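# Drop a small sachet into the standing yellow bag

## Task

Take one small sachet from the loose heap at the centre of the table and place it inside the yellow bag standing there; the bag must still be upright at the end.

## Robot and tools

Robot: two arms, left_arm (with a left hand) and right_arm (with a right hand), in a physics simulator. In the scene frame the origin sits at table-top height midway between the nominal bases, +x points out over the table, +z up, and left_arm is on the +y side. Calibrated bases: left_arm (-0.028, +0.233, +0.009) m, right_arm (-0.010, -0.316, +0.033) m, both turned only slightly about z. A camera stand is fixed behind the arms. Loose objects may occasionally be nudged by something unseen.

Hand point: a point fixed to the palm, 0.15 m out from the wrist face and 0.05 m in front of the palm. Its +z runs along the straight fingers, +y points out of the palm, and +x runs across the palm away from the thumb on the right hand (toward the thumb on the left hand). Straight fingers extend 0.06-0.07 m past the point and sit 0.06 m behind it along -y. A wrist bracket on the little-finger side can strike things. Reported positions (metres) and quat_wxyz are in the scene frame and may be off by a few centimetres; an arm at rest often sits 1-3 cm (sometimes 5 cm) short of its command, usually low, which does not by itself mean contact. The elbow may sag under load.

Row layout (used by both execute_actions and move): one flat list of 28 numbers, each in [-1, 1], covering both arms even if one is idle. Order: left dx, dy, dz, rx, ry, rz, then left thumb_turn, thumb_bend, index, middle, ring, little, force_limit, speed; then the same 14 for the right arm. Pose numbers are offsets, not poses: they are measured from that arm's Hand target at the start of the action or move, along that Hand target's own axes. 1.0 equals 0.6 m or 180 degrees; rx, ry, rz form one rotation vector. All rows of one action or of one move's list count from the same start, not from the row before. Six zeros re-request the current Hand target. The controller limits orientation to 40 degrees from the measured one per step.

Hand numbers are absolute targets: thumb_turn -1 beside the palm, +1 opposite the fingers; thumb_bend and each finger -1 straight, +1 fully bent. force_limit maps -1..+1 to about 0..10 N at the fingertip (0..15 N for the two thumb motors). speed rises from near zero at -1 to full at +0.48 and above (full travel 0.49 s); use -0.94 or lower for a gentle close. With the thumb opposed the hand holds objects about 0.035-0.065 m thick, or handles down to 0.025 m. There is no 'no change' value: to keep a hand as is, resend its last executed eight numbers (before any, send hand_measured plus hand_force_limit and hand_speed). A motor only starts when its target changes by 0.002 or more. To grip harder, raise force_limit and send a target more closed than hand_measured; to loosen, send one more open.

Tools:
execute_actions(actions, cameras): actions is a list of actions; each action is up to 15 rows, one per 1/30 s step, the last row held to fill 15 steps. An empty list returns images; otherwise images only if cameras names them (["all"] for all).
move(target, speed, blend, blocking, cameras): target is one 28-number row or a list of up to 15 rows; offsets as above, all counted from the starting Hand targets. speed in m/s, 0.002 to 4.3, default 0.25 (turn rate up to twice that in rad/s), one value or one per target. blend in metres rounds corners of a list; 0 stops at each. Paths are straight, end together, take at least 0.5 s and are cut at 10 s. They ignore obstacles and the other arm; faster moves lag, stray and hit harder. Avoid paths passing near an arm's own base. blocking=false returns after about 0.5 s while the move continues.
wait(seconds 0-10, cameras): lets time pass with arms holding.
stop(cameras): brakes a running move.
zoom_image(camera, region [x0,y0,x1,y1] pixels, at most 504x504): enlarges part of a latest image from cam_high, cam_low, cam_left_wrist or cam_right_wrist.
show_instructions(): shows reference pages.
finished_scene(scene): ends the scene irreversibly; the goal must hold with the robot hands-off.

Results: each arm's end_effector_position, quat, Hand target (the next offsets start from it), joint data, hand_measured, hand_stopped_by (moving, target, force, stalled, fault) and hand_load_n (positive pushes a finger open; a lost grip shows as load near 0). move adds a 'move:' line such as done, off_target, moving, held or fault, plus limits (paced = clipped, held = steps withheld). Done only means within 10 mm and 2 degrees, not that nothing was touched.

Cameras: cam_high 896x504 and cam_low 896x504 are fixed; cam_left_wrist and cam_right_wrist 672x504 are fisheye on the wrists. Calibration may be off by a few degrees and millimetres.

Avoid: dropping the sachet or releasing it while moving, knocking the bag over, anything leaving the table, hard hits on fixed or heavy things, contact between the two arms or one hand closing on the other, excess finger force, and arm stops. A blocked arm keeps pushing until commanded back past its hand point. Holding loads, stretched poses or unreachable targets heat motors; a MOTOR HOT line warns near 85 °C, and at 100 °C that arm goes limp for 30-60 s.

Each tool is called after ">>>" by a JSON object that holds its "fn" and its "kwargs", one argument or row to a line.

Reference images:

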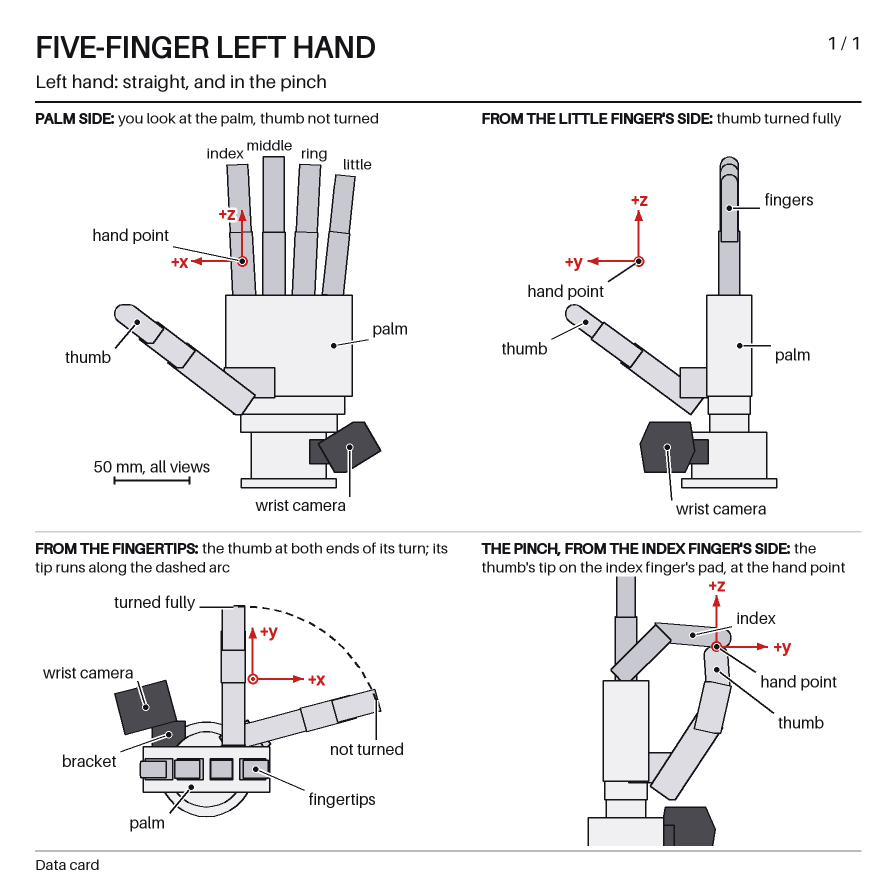

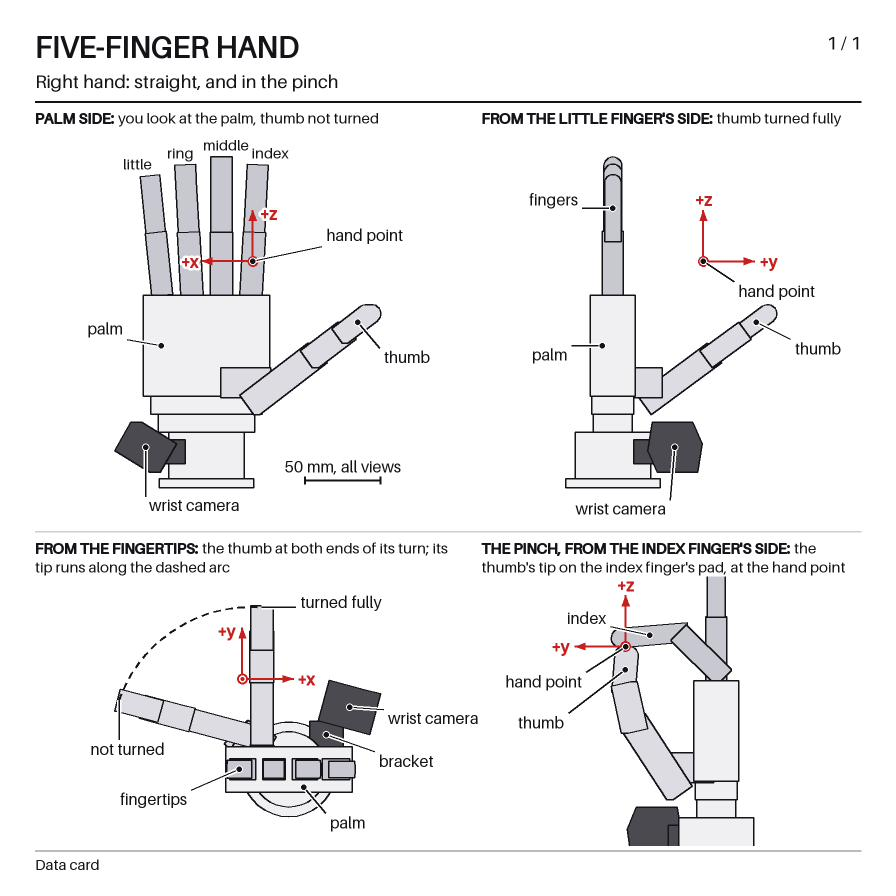

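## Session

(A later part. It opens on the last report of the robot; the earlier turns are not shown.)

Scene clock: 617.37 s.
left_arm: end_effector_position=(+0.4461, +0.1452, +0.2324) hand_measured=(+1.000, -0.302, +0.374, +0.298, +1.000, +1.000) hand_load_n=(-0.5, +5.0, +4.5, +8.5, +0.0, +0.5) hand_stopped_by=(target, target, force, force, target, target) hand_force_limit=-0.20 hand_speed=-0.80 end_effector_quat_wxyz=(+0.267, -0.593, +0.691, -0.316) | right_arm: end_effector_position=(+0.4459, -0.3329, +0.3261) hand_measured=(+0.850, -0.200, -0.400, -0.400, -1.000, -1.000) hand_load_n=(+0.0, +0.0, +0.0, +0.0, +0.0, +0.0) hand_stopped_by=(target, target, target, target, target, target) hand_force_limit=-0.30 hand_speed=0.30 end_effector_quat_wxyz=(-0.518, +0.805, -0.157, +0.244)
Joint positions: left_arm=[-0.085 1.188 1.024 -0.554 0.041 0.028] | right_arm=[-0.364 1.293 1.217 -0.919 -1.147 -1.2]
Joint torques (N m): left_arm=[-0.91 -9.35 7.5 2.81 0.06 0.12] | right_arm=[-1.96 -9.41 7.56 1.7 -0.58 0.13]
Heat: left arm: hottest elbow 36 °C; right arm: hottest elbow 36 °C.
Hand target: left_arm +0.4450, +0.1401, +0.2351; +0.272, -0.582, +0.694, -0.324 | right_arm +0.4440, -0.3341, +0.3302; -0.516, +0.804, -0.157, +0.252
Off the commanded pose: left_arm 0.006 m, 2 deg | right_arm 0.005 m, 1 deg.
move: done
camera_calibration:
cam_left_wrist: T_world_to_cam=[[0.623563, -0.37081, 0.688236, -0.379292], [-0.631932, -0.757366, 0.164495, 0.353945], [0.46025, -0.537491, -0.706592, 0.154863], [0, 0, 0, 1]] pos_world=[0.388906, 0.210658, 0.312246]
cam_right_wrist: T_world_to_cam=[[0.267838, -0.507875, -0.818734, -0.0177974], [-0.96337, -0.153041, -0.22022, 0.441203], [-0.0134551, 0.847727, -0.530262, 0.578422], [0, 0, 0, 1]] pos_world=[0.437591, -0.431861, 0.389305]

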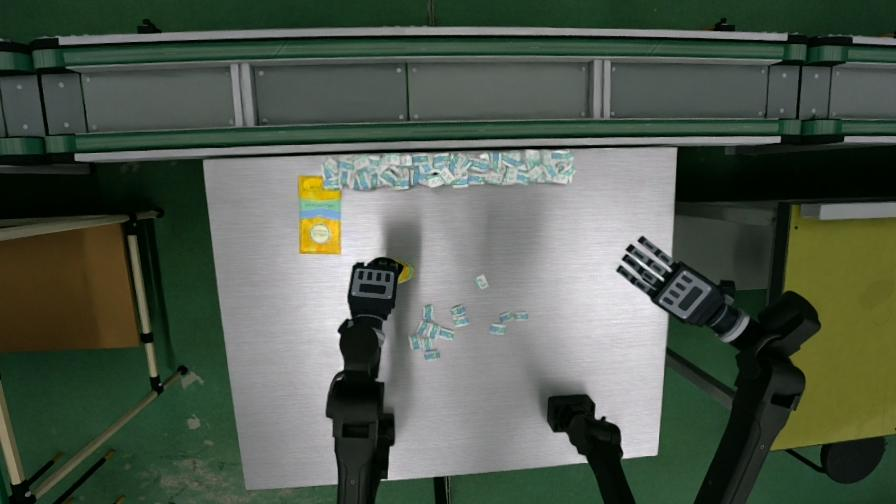

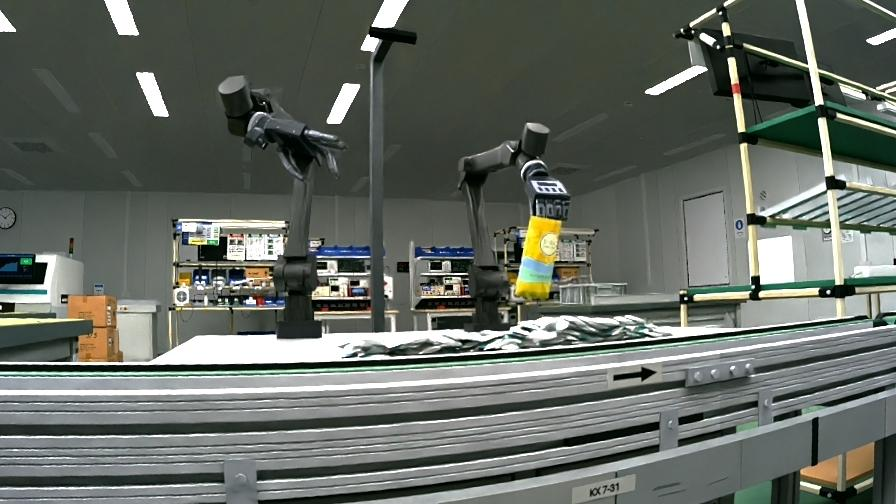

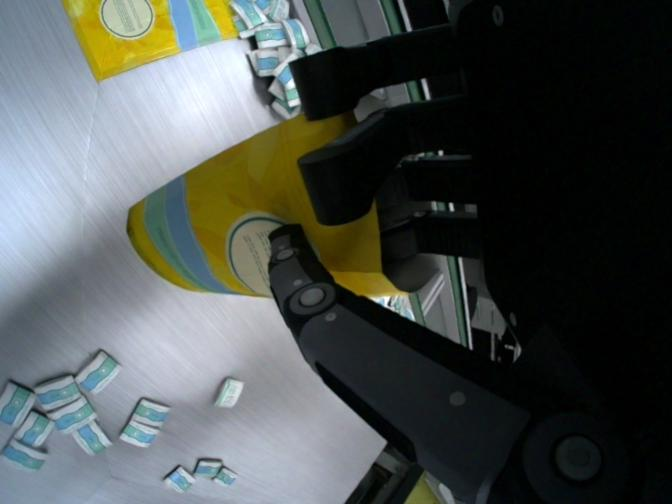

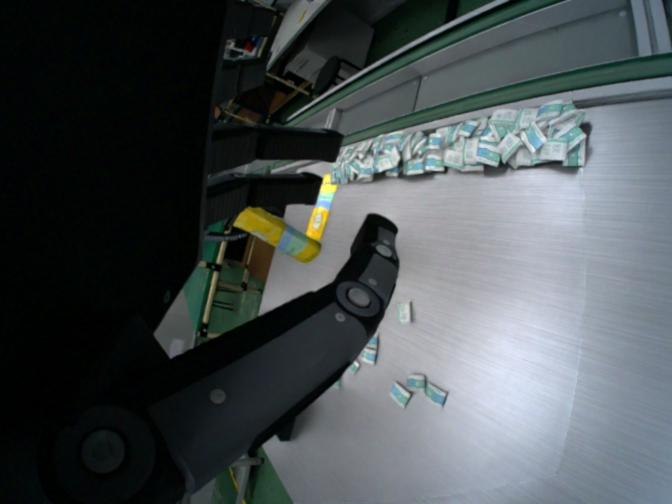

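>>> {"fn": "zoom_image", "kwargs": {
  "camera": "cam_low",
  "region": [480, 180, 620, 320]
}}

>>> {"fn": "zoom_image", "kwargs": {
  "camera": "cam_right_wrist",
  "region": [200, 160, 380, 300]
}}

>>> {"fn": "zoom_image", "kwargs": {
  "camera": "cam_high",
  "region": [330, 230, 470, 330]
}}

Scaled by 3.600.

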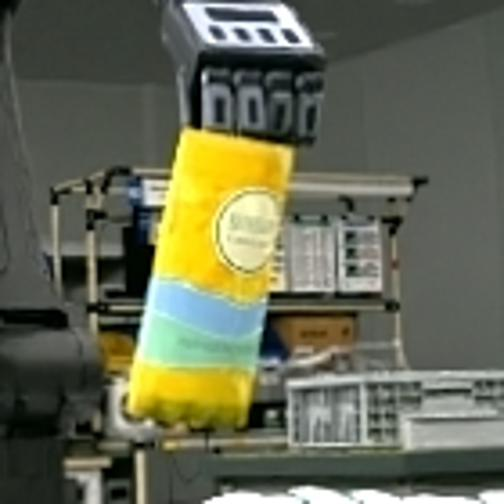

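Scaled by 2.800 from the camera's 672x504 image, which has a finer 960x720 frame.

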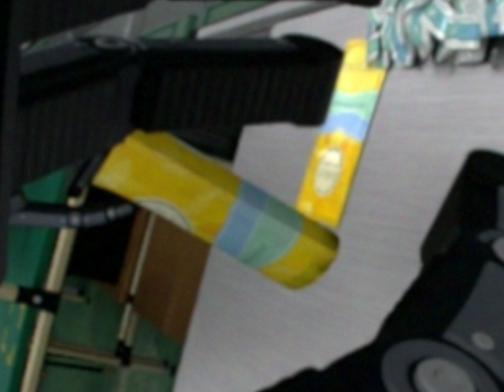

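Scaled by 3.600.

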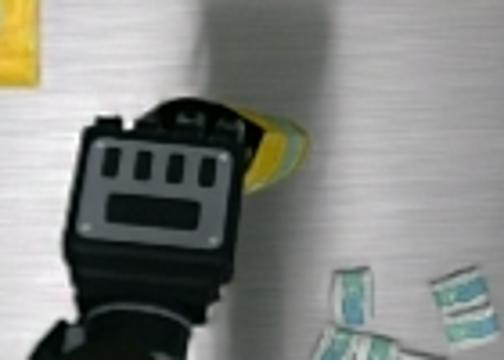

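>>> {"fn": "move", "kwargs": {
  "target": [0,0,0,0.0574,-0.0373,0.0445,1,-0.3,0.45,0.45,1,1,-0.2,-0.8,0,0,0,0,0,0,0.85,-0.2,-0.4,-0.4,-1,-1,-0.3,0.3],
  "speed": 0.1,
  "cameras": ["all"]
}}

>>> {"fn": "zoom_image", "kwargs": {
  "camera": "cam_low",
  "region": [480, 180, 620, 320]
}}

>>> {"fn": "zoom_image", "kwargs": {
  "camera": "cam_right_wrist",
  "region": [200, 160, 380, 300]
}}

Scene clock: 627.50 s.
left_arm: end_effector_position=(+0.4460, +0.1441, +0.2322) hand_measured=(+1.000, -0.302, +0.374, +0.298, +1.000, +1.000) hand_load_n=(-0.5, +5.5, +4.5, +8.5, +0.0, +0.0) hand_stopped_by=(target, target, force, force, target, target) hand_force_limit=-0.20 hand_speed=-0.80 end_effector_quat_wxyz=(+0.379, -0.533, +0.684, -0.325) | right_arm: end_effector_position=(+0.4459, -0.3329, +0.3261) hand_measured=(+0.850, -0.200, -0.400, -0.400, -1.000, -1.000) hand_load_n=(+0.0, +0.0, +0.0, +0.0, +0.0, +0.0) hand_stopped_by=(target, target, target, target, target, target) hand_force_limit=-0.30 hand_speed=0.30 end_effector_quat_wxyz=(-0.518, +0.805, -0.157, +0.244)
Joint positions: left_arm=[-0.165 1.097 0.875 -0.308 -0.12 0.13] | right_arm=[-0.364 1.293 1.217 -0.919 -1.147 -1.2]
Joint torques (N m): left_arm=[-1.38 -8.47 7.71 2.81 -0.19 0.06] | right_arm=[-1.85 -9.47 7.54 1.69 -0.58 0.13]
Heat: left arm: hottest elbow 36 °C; right arm: hottest elbow 36 °C.
Hand target: left_arm +0.4449, +0.1401, +0.2352; +0.385, -0.523, +0.684, -0.331 | right_arm +0.4440, -0.3341, +0.3302; -0.516, +0.804, -0.157, +0.252
Off the commanded pose: left_arm 0.005 m, 1 deg | right_arm 0.005 m, 1 deg.
move: done
camera_calibration:
cam_left_wrist: T_world_to_cam=[[0.471568, -0.481784, 0.738585, -0.307291], [-0.647024, -0.758111, -0.081412, 0.416973], [0.599152, -0.439491, -0.669226, 0.0694166], [0, 0, 0, 1]] pos_world=[0.373109, 0.198572, 0.307363]
cam_right_wrist: T_world_to_cam=[[0.267838, -0.507875, -0.818734, -0.0177974], [-0.96337, -0.153041, -0.22022, 0.441203], [-0.0134551, 0.847727, -0.530262, 0.578422], [0, 0, 0, 1]] pos_world=[0.437591, -0.431861, 0.389305]

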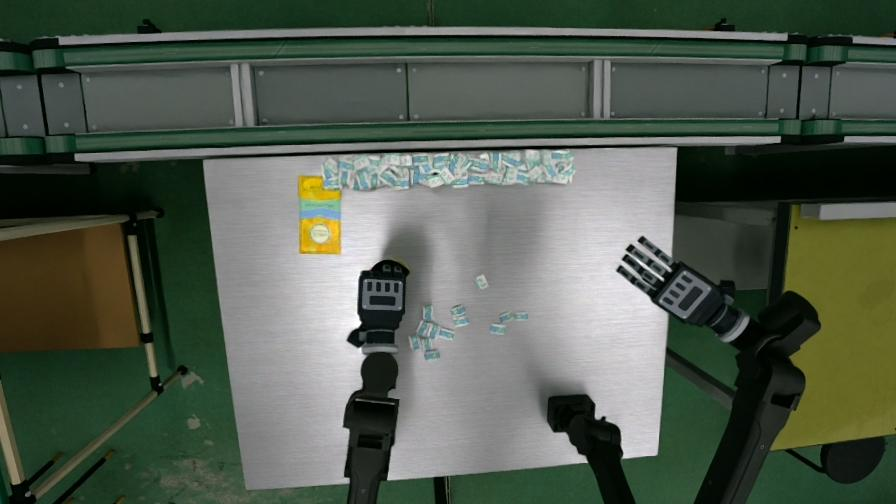

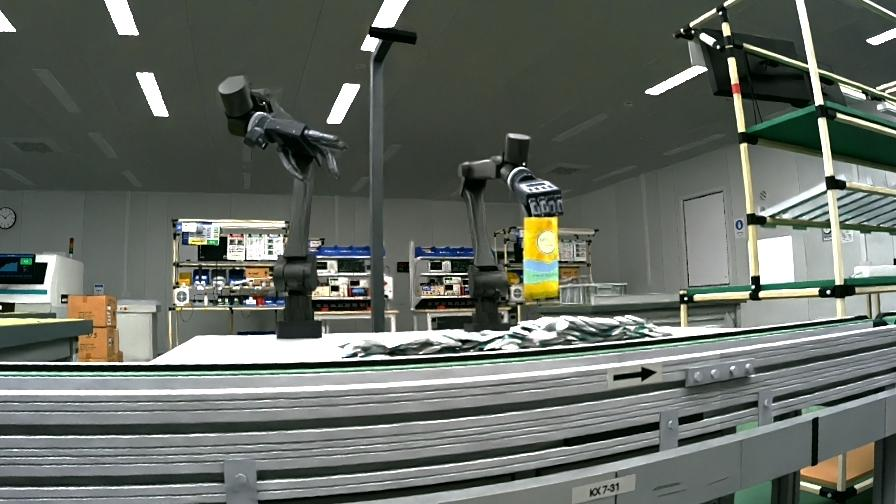

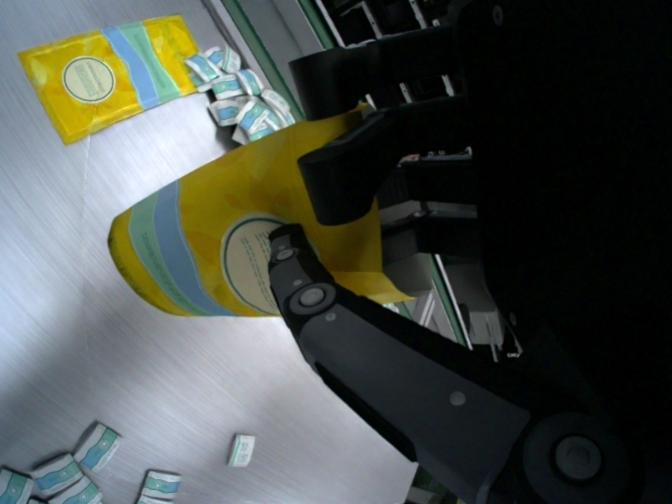

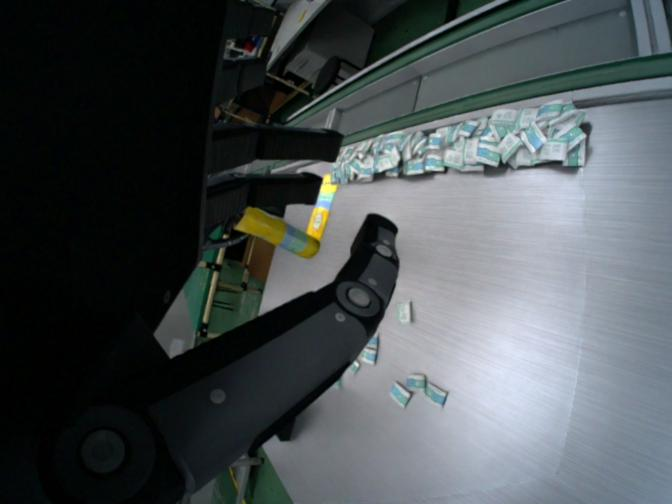

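Scaled by 3.600.

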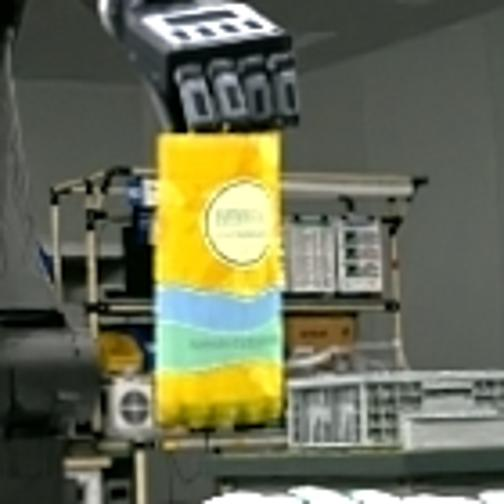

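Scaled by 2.800 from the camera's 672x504 image, which has a finer 960x720 frame.

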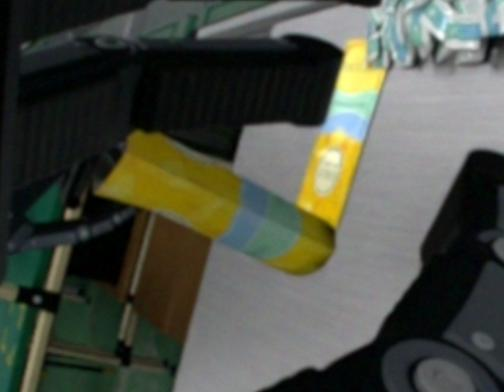

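>>> {"fn": "move", "kwargs": {
  "target": [0.0202,0.0955,0.0539,0,0,0,1,-0.3,0.45,0.45,1,1,-0.2,-0.8,0,0,0,0,0,0,0.85,-0.2,-0.4,-0.4,-1,-1,-0.3,0.3],
  "speed": 0.07,
  "cameras": ["cam_low","cam_left_wrist","cam_right_wrist"]
}}

>>> {"fn": "zoom_image", "kwargs": {
  "camera": "cam_low",
  "region": [480, 220, 620, 360]
}}

>>> {"fn": "zoom_image", "kwargs": {
  "camera": "cam_right_wrist",
  "region": [200, 160, 380, 300]
}}

Scene clock: 636.87 s.
left_arm: end_effector_position=(+0.4442, +0.1445, +0.1760) hand_measured=(+1.000, -0.302, +0.374, +0.298, +1.000, +1.000) hand_load_n=(-0.5, +5.0, +4.5, +8.0, +0.0, +0.0) hand_stopped_by=(target, target, force, force, target, target) hand_force_limit=-0.20 hand_speed=-0.80 end_effector_quat_wxyz=(+0.386, -0.529, +0.678, -0.333) | right_arm: end_effector_position=(+0.4459, -0.3329, +0.3261) hand_measured=(+0.850, -0.200, -0.400, -0.400, -1.000, -1.000) hand_load_n=(+0.0, +0.0, +0.0, -0.5, +0.0, +0.0) hand_stopped_by=(target, target, target, target, target, target) hand_force_limit=-0.30 hand_speed=0.30 end_effector_quat_wxyz=(-0.518, +0.805, -0.157, +0.244)
Joint positions: left_arm=[-0.165 1.137 0.735 -0.104 -0.12 0.13] | right_arm=[-0.364 1.293 1.217 -0.919 -1.147 -1.2]
Joint torques (N m): left_arm=[-1.73 -6.53 7.43 2.86 -0.2 0.11] | right_arm=[-1.9 -9.41 7.57 1.69 -0.58 0.14]
Heat: left arm: hottest elbow 36 °C; right arm: hottest elbow 36 °C.
Hand target: left_arm +0.4448, +0.1400, +0.1682; +0.385, -0.523, +0.684, -0.331 | right_arm +0.4440, -0.3341, +0.3302; -0.516, +0.804, -0.157, +0.252
Off the commanded pose: left_arm 0.009 m, 1 deg | right_arm 0.005 m, 1 deg.
move: done
camera_calibration:
cam_left_wrist: T_world_to_cam=[[0.453588, -0.478763, 0.751694, -0.25954], [-0.645043, -0.758369, -0.0937819, 0.412846], [0.614961, -0.442337, -0.652811, 0.0236026], [0, 0, 0, 1]] pos_world=[0.369513, 0.199271, 0.24922]
cam_right_wrist: T_world_to_cam=[[0.267838, -0.507875, -0.818734, -0.0177974], [-0.96337, -0.153041, -0.22022, 0.441203], [-0.0134551, 0.847727, -0.530262, 0.578422], [0, 0, 0, 1]] pos_world=[0.437591, -0.431861, 0.389305]
Images, in order (width x height): cam_low 896x504, cam_left_wrist 672x504, cam_right_wrist 672x504.

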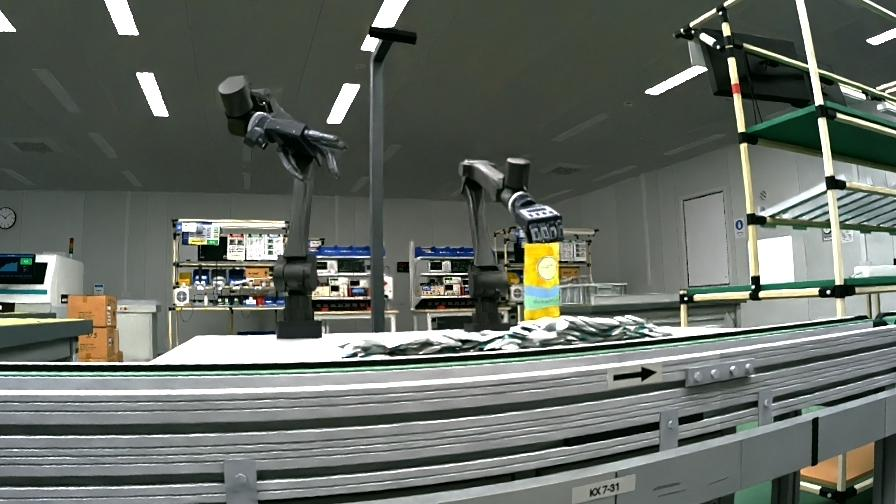

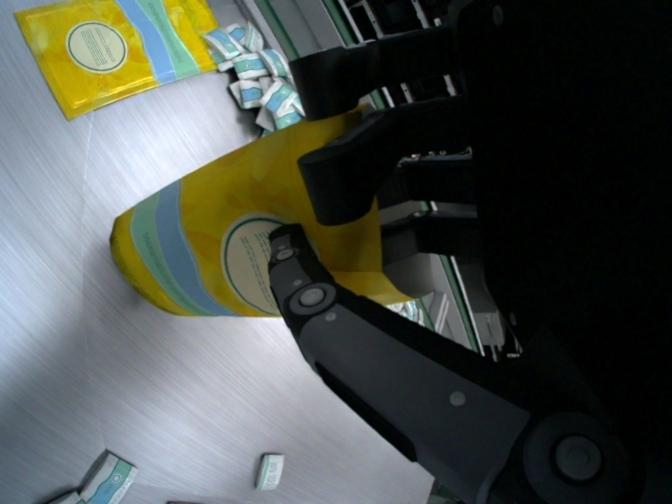

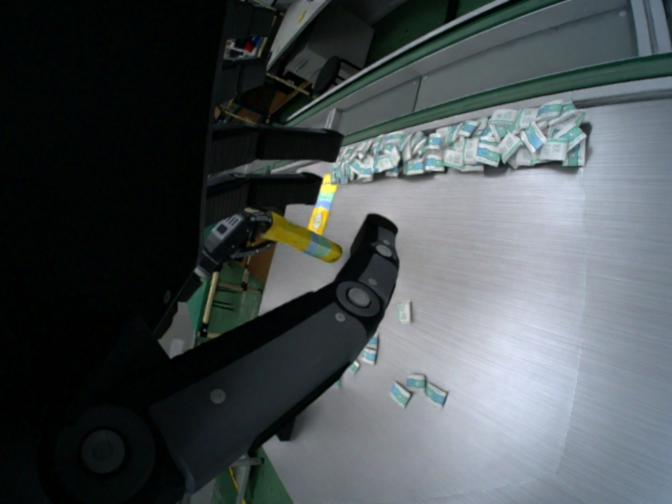

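Scaled by 3.600.

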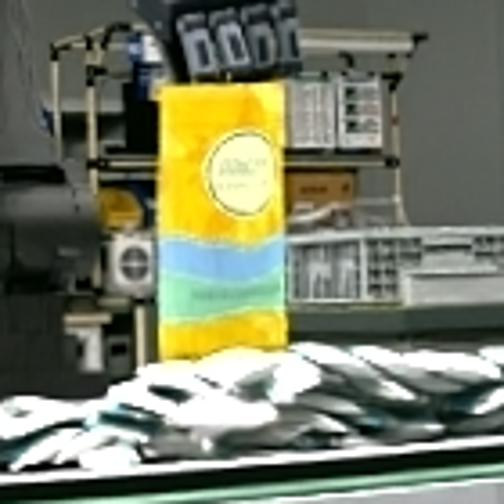

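Scaled by 2.800 from the camera's 672x504 image, which has a finer 960x720 frame.

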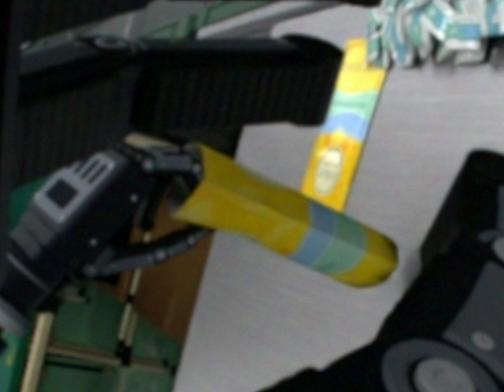

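>>> {"fn": "move", "kwargs": {
  "target": [0.0042,0.02,0.0113,0,0,0,1,-0.3,0.45,0.45,1,1,-0.2,-0.8,0,0,0,0,0,0,0.85,-0.2,-0.4,-0.4,-1,-1,-0.3,0.3],
  "speed": 0.04,
  "cameras": ["cam_low","cam_right_wrist"]
}}

>>> {"fn": "zoom_image", "kwargs": {
  "camera": "cam_right_wrist",
  "region": [200, 160, 380, 300]
}}

Scene clock: 640.07 s.
left_arm: end_effector_position=(+0.4447, +0.1444, +0.1629) hand_measured=(+1.000, -0.302, +0.374, +0.298, +1.000, +1.000) hand_load_n=(-0.5, +5.0, +4.5, +8.0, +0.0, +0.0) hand_stopped_by=(target, target, force, force, target, target) hand_force_limit=-0.20 hand_speed=-0.80 end_effector_quat_wxyz=(+0.386, -0.529, +0.678, -0.333) | right_arm: end_effector_position=(+0.4459, -0.3329, +0.3261) hand_measured=(+0.850, -0.200, -0.400, -0.400, -1.000, -1.000) hand_load_n=(+0.0, +0.0, +0.0, +0.0, +0.0, +0.0) hand_stopped_by=(target, target, target, target, target, target) hand_force_limit=-0.30 hand_speed=0.30 end_effector_quat_wxyz=(-0.518, +0.805, -0.157, +0.244)
Joint positions: left_arm=[-0.165 1.156 0.71 -0.058 -0.12 0.13] | right_arm=[-0.364 1.293 1.217 -0.919 -1.147 -1.2]
Joint torques (N m): left_arm=[-2.37 -5.95 7.13 2.88 -0.26 0.14] | right_arm=[-1.9 -9.41 7.56 1.69 -0.58 0.14]
Heat: left arm: hottest elbow 36 °C; right arm: hottest elbow 36 °C.
Hand target: left_arm +0.4448, +0.1401, +0.1541; +0.385, -0.523, +0.684, -0.331 | right_arm +0.4440, -0.3341, +0.3302; -0.516, +0.804, -0.157, +0.252
Off the commanded pose: left_arm 0.010 m, 1 deg | right_arm 0.005 m, 1 deg.
move: done
camera_calibration:
cam_right_wrist: T_world_to_cam=[[0.267838, -0.507875, -0.818734, -0.0177974], [-0.96337, -0.153041, -0.22022, 0.441203], [-0.0134551, 0.847727, -0.530262, 0.578422], [0, 0, 0, 1]] pos_world=[0.437591, -0.431861, 0.389305]
Images, in order (width x height): cam_low 896x504, cam_right_wrist 672x504.

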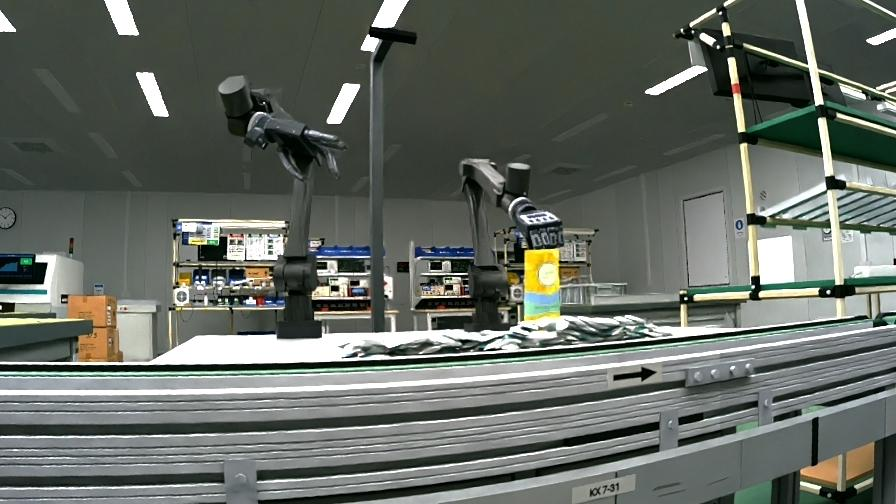

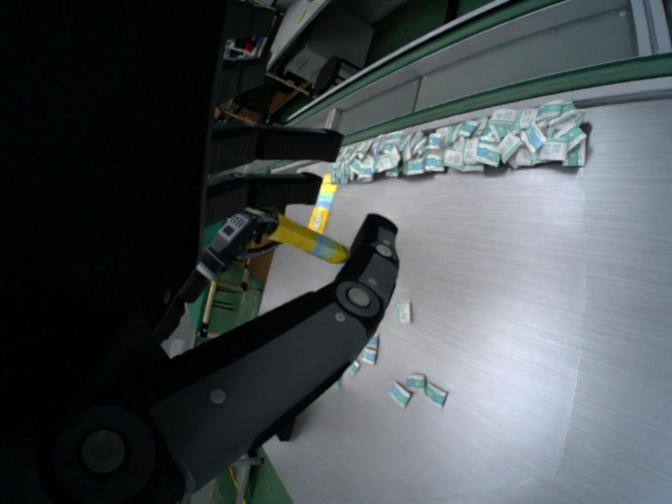

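Scaled by 2.800 from the camera's 672x504 image, which has a finer 960x720 frame.

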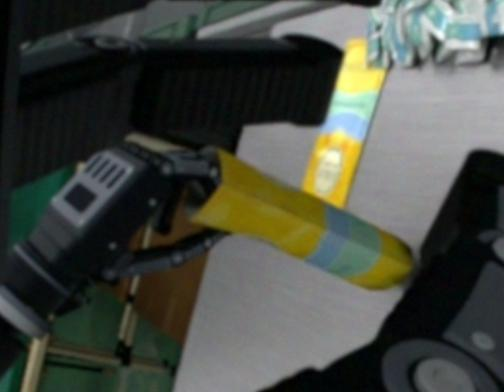

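>>> {"fn": "move", "kwargs": {
  "target": [
    [0.0024,0.0114,0.0064,0,0,0,1,-0.3,0.45,0.45,1,1,-0.2,-0.8,0,0,0,0,0,0,0.85,-0.2,-0.4,-0.4,-1,-1,-0.3,0.3],
    [0.0074,0.0262,-0.0167,0,0,0,1,-0.3,0.45,0.45,1,1,-0.2,-0.8,0,0,0,0,0,0,0.85,-0.2,-0.4,-0.4,-1,-1,-0.3,0.3]
  ],
  "speed": 0.04,
  "cameras": ["cam_low","cam_right_wrist","cam_left_wrist"]
}}

>>> {"fn": "zoom_image", "kwargs": {
  "camera": "cam_right_wrist",
  "region": [200, 160, 380, 300]
}}

>>> {"fn": "zoom_image", "kwargs": {
  "camera": "cam_low",
  "region": [480, 220, 620, 360]
}}

Scene clock: 643.40 s.
left_arm: end_effector_position=(+0.4308, +0.1441, +0.1440) hand_measured=(+1.000, -0.302, +0.374, +0.298, +1.000, +1.000) hand_load_n=(-0.5, +5.0, +4.5, +8.0, +0.0, +0.0) hand_stopped_by=(target, target, force, force, target, target) hand_force_limit=-0.20 hand_speed=-0.80 end_effector_quat_wxyz=(+0.382, -0.529, +0.683, -0.327) | right_arm: end_effector_position=(+0.4459, -0.3329, +0.3261) hand_measured=(+0.850, -0.200, -0.400, -0.400, -1.000, -1.000) hand_load_n=(+0.0, +0.0, +0.0, -0.5, +0.0, +0.0) hand_stopped_by=(target, target, target, target, target, target) hand_force_limit=-0.30 hand_speed=0.30 end_effector_quat_wxyz=(-0.518, +0.805, -0.157, +0.244)
Joint positions: left_arm=[-0.175 1.148 0.659 -0.032 -0.129 0.13] | right_arm=[-0.364 1.293 1.217 -0.919 -1.147 -1.2]
Joint torques (N m): left_arm=[-0.97 -7.77 6.75 2.54 -0.22 0.09] | right_arm=[-1.9 -9.41 7.56 1.69 -0.58 0.14]
Heat: left arm: hottest elbow 36 °C; right arm: hottest elbow 36 °C.
Hand target: left_arm +0.4282, +0.1399, +0.1447; +0.385, -0.523, +0.684, -0.331 | right_arm +0.4440, -0.3341, +0.3302; -0.516, +0.804, -0.157, +0.252
Off the commanded pose: left_arm 0.005 m, 1 deg | right_arm 0.005 m, 1 deg.
move: done
camera_calibration:
cam_left_wrist: T_world_to_cam=[[0.462955, -0.485464, 0.741618, -0.231219], [-0.648196, -0.756099, -0.0903066, 0.401422], [0.604578, -0.438906, -0.664716, 0.0164285], [0, 0, 0, 1]] pos_world=[0.357312, 0.198477, 0.218648]
cam_right_wrist: T_world_to_cam=[[0.267838, -0.507875, -0.818734, -0.0177974], [-0.96337, -0.153041, -0.22022, 0.441203], [-0.0134551, 0.847727, -0.530262, 0.578422], [0, 0, 0, 1]] pos_world=[0.437591, -0.431861, 0.389305]
Images, in order (width x height): cam_low 896x504, cam_left_wrist 672x504, cam_right_wrist 672x504.

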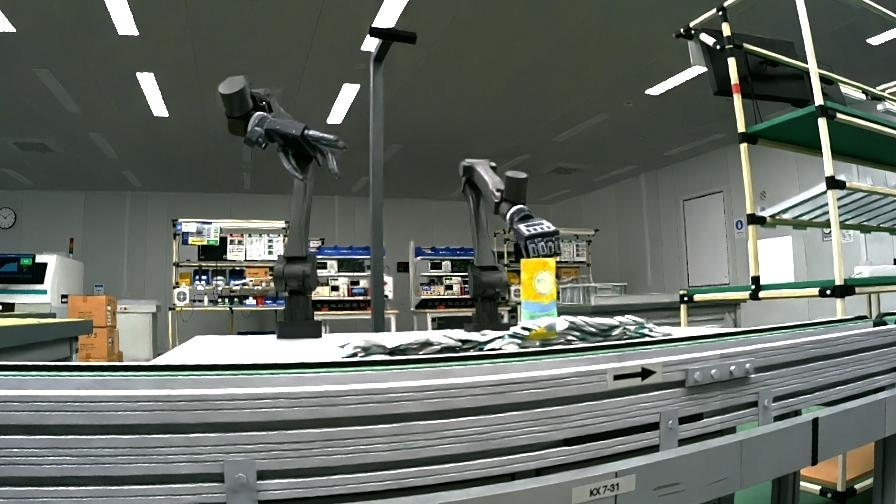

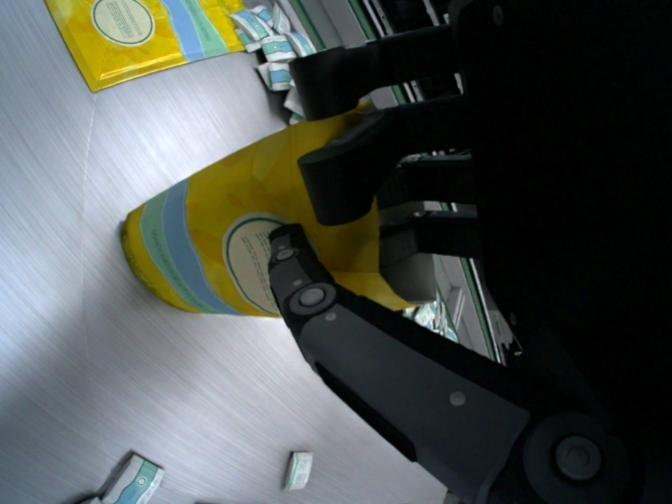

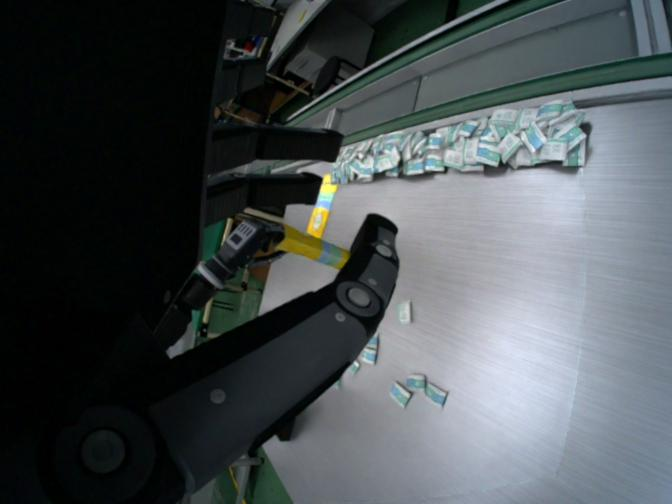

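Scaled by 2.800 from the camera's 672x504 image, which has a finer 960x720 frame.

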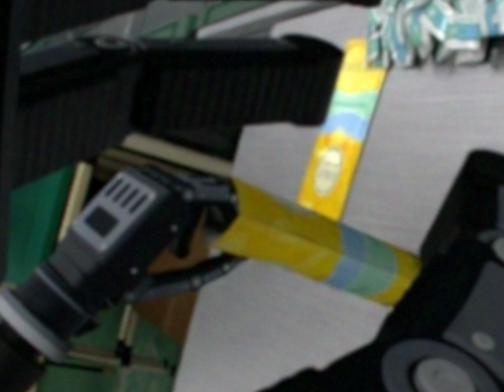

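Scaled by 3.600.

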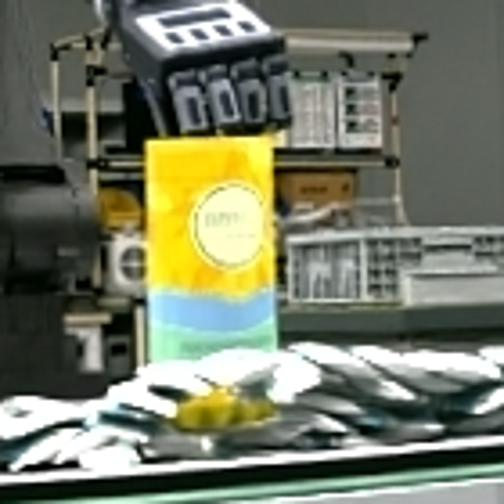

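>>> {"fn": "move", "kwargs": {
  "target": [0,0,0,0,0,0,1,-0.6,0.45,0.45,1,1,-0.2,-0.7,0,0,0,0,0,0,0.85,-0.2,-0.4,-0.4,-1,-1,-0.3,0.3],
  "cameras": ["cam_low","cam_right_wrist","cam_left_wrist"]
}}

>>> {"fn": "zoom_image", "kwargs": {
  "camera": "cam_right_wrist",
  "region": [200, 160, 380, 300]
}}

>>> {"fn": "zoom_image", "kwargs": {
  "camera": "cam_low",
  "region": [480, 220, 620, 360]
}}

Scene clock: 649.30 s.
left_arm: end_effector_position=(+0.4308, +0.1441, +0.1440) hand_measured=(+1.000, -0.600, +0.374, +0.300, +1.000, +1.000) hand_load_n=(+0.0, +0.0, +0.0, +0.0, +0.0, +0.0) hand_stopped_by=(target, target, force, force, target, target) hand_force_limit=-0.20 hand_speed=-0.70 end_effector_quat_wxyz=(+0.383, -0.530, +0.683, -0.327) | right_arm: end_effector_position=(+0.4459, -0.3329, +0.3261) hand_measured=(+0.850, -0.200, -0.400, -0.400, -1.000, -1.000) hand_load_n=(+0.0, +0.0, +0.0, +0.0, +0.0, +0.0) hand_stopped_by=(target, target, target, target, target, target) hand_force_limit=-0.30 hand_speed=0.30 end_effector_quat_wxyz=(-0.518, +0.805, -0.157, +0.244)
Joint positions: left_arm=[-0.175 1.148 0.659 -0.032 -0.129 0.13] | right_arm=[-0.364 1.293 1.217 -0.919 -1.147 -1.2]
Joint torques (N m): left_arm=[-1.49 -8.18 6.97 2.62 -0.28 0] | right_arm=[-1.96 -9.41 7.56 1.69 -0.58 0.13]
Heat: left arm: hottest elbow 36 °C; right arm: hottest elbow 36 °C.
Hand target: left_arm +0.4281, +0.1399, +0.1447; +0.385, -0.523, +0.684, -0.331 | right_arm +0.4440, -0.3341, +0.3302; -0.516, +0.804, -0.157, +0.252
Off the commanded pose: left_arm 0.005 m, 1 deg | right_arm 0.005 m, 1 deg.
move: done
camera_calibration:
cam_left_wrist: T_world_to_cam=[[0.46309, -0.485418, 0.741564, -0.231216], [-0.647967, -0.756283, -0.0904131, 0.401475], [0.60472, -0.438639, -0.664762, 0.0163783], [0, 0, 0, 1]] pos_world=[0.357312, 0.198576, 0.218648]
cam_right_wrist: T_world_to_cam=[[0.267838, -0.507875, -0.818734, -0.0177974], [-0.96337, -0.153041, -0.22022, 0.441203], [-0.0134551, 0.847727, -0.530262, 0.578422], [0, 0, 0, 1]] pos_world=[0.437591, -0.431861, 0.389305]
Images, in order (width x height): cam_low 896x504, cam_left_wrist 672x504, cam_right_wrist 672x504.

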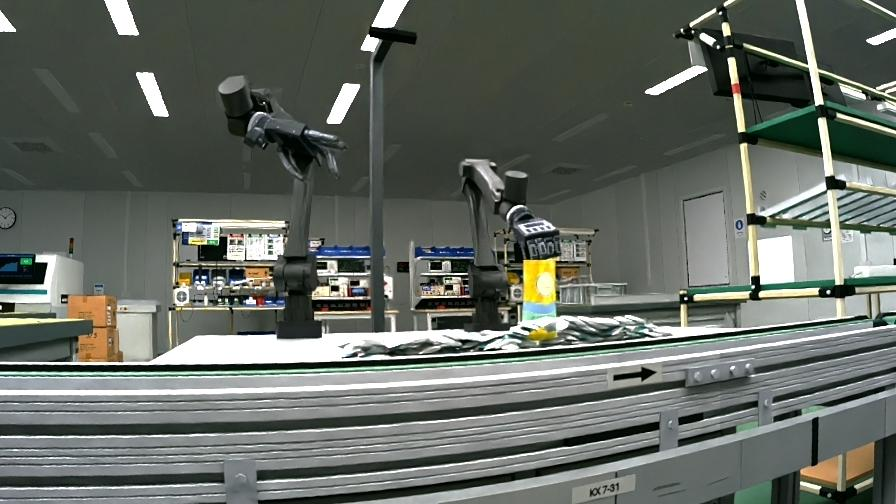

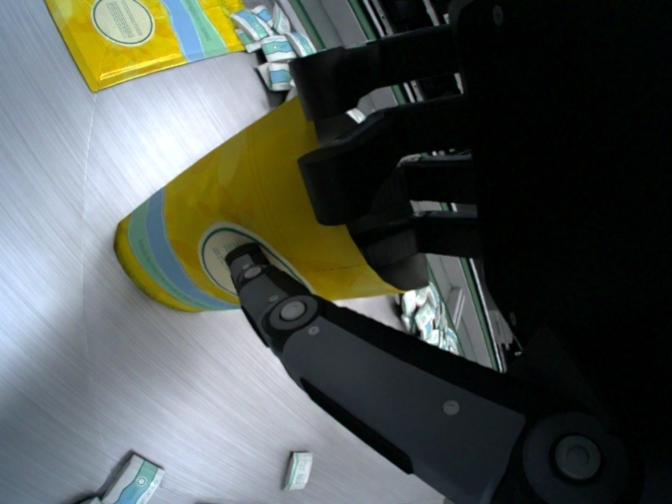

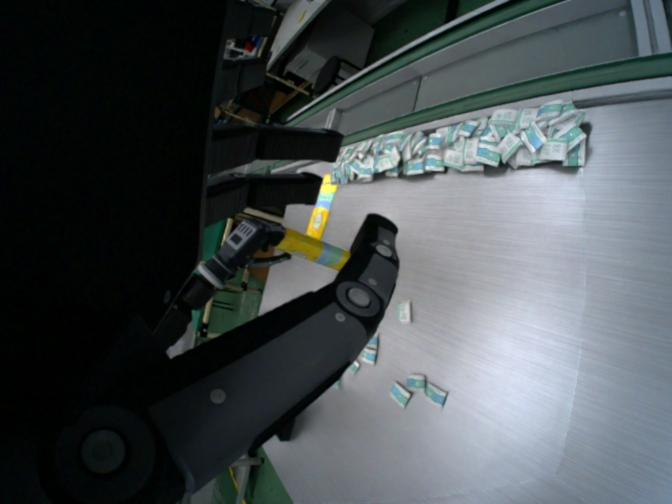

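Scaled by 2.800 from the camera's 672x504 image, which has a finer 960x720 frame.

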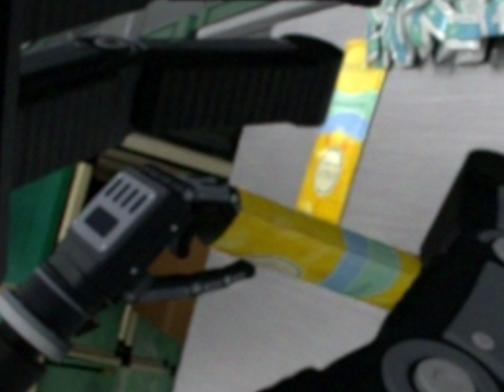

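Scaled by 3.600.

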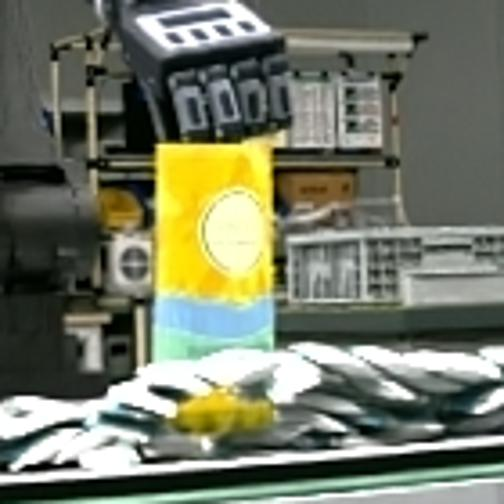

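>>> {"fn": "move", "kwargs": {
  "target": [-0.0271,-0.1283,-0.0724,0,0,0,1,-0.6,0.45,0.45,1,1,-0.2,-0.7,0,0,0,0,0,0,0.85,-0.2,-0.4,-0.4,-1,-1,-0.3,0.3],
  "speed": 0.06,
  "cameras": ["all"]
}}

Scene clock: 652.33 s.
left_arm: end_effector_position=(+0.4166, +0.1470, +0.2040) hand_measured=(+1.000, -0.600, +0.374, +0.300, +1.000, +1.000) hand_load_n=(+0.5, -0.5, +0.0, +0.0, +0.0, +0.0) hand_stopped_by=(target, target, force, force, target, target) hand_force_limit=-0.20 hand_speed=-0.70 end_effector_quat_wxyz=(+0.372, -0.534, +0.691, -0.315) | right_arm: end_effector_position=(+0.4459, -0.3329, +0.3261) hand_measured=(+0.850, -0.200, -0.400, -0.400, -1.000, -1.000) hand_load_n=(+0.0, +0.0, +0.0, +0.0, +0.0, +0.0) hand_stopped_by=(target, target, target, target, target, target) hand_force_limit=-0.30 hand_speed=0.30 end_effector_quat_wxyz=(-0.518, +0.805, -0.157, +0.244)
Joint positions: left_arm=[-0.175 1.042 0.776 -0.291 -0.129 0.13] | right_arm=[-0.364 1.293 1.217 -0.919 -1.147 -1.2]
Joint torques (N m): left_arm=[-1.9 -6.48 11.78 1.55 -0.22 0.07] | right_arm=[-1.85 -9.41 7.56 1.68 -0.58 0.14]
Heat: left arm: hottest elbow 36 °C; right arm: hottest elbow 36 °C.
Hand target: left_arm +0.4282, +0.1399, +0.2345; +0.385, -0.523, +0.684, -0.331 | right_arm +0.4440, -0.3341, +0.3302; -0.516, +0.804, -0.157, +0.252
Off the commanded pose: left_arm 0.033 m, 3 deg | right_arm 0.005 m, 1 deg.
move: off_target (left_arm)
camera_calibration:
cam_left_wrist: T_world_to_cam=[[0.488527, -0.490522, 0.721616, -0.273567], [-0.650833, -0.755696, -0.0730798, 0.39738], [0.581169, -0.43395, -0.688425, 0.0801234], [0, 0, 0, 1]] pos_world=[0.345708, 0.200877, 0.28161]
cam_right_wrist: T_world_to_cam=[[0.267838, -0.507875, -0.818734, -0.0177974], [-0.96337, -0.153041, -0.22022, 0.441203], [-0.0134551, 0.847727, -0.530262, 0.578422], [0, 0, 0, 1]] pos_world=[0.437591, -0.431861, 0.389305]

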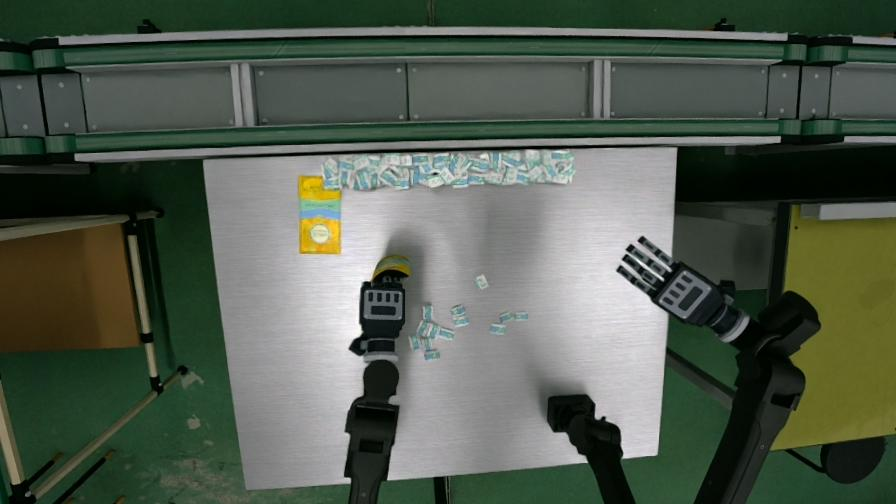

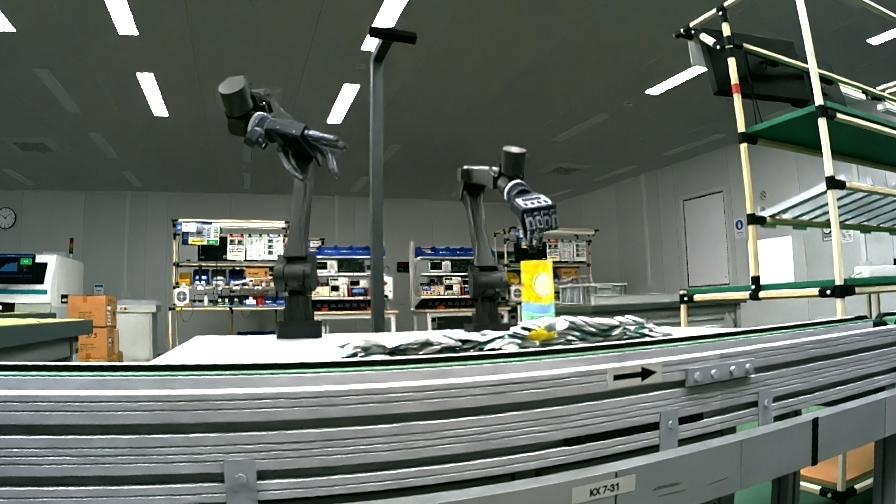

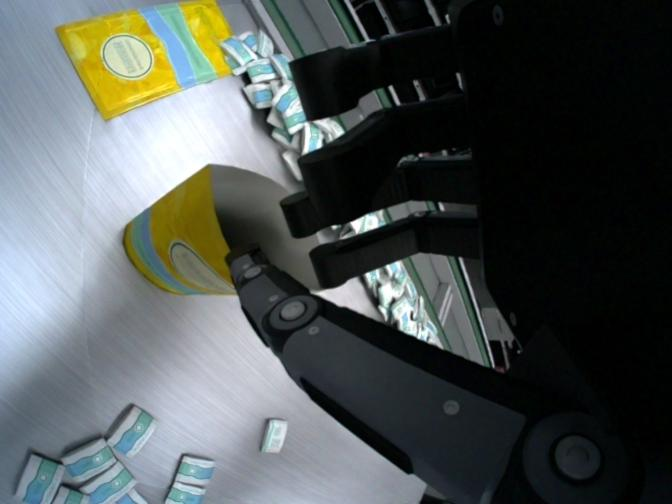

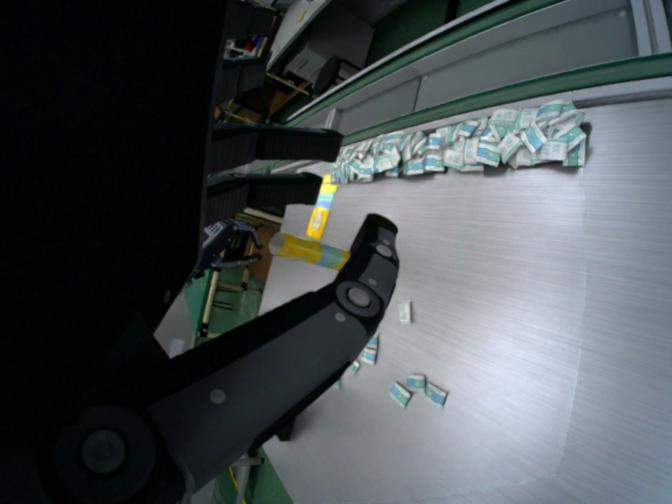

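>>> {"fn": "zoom_image", "kwargs": {
  "camera": "cam_high",
  "region": [360, 240, 540, 370]
}}

>>> {"fn": "zoom_image", "kwargs": {
  "camera": "cam_left_wrist",
  "region": [110, 150, 360, 310]
}}

Scaled by 2.800.

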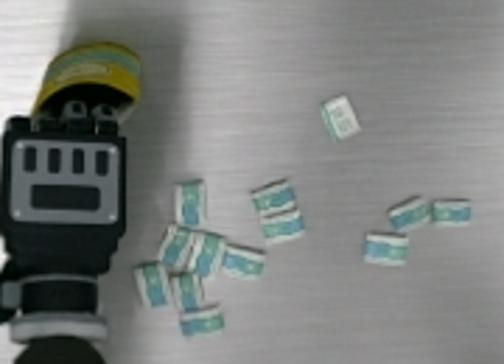

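Scaled by 2.016 from the camera's 672x504 image, which has a finer 960x720 frame.

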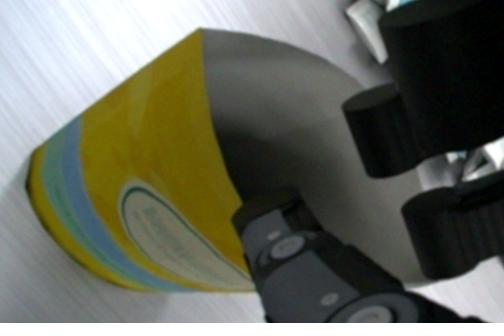

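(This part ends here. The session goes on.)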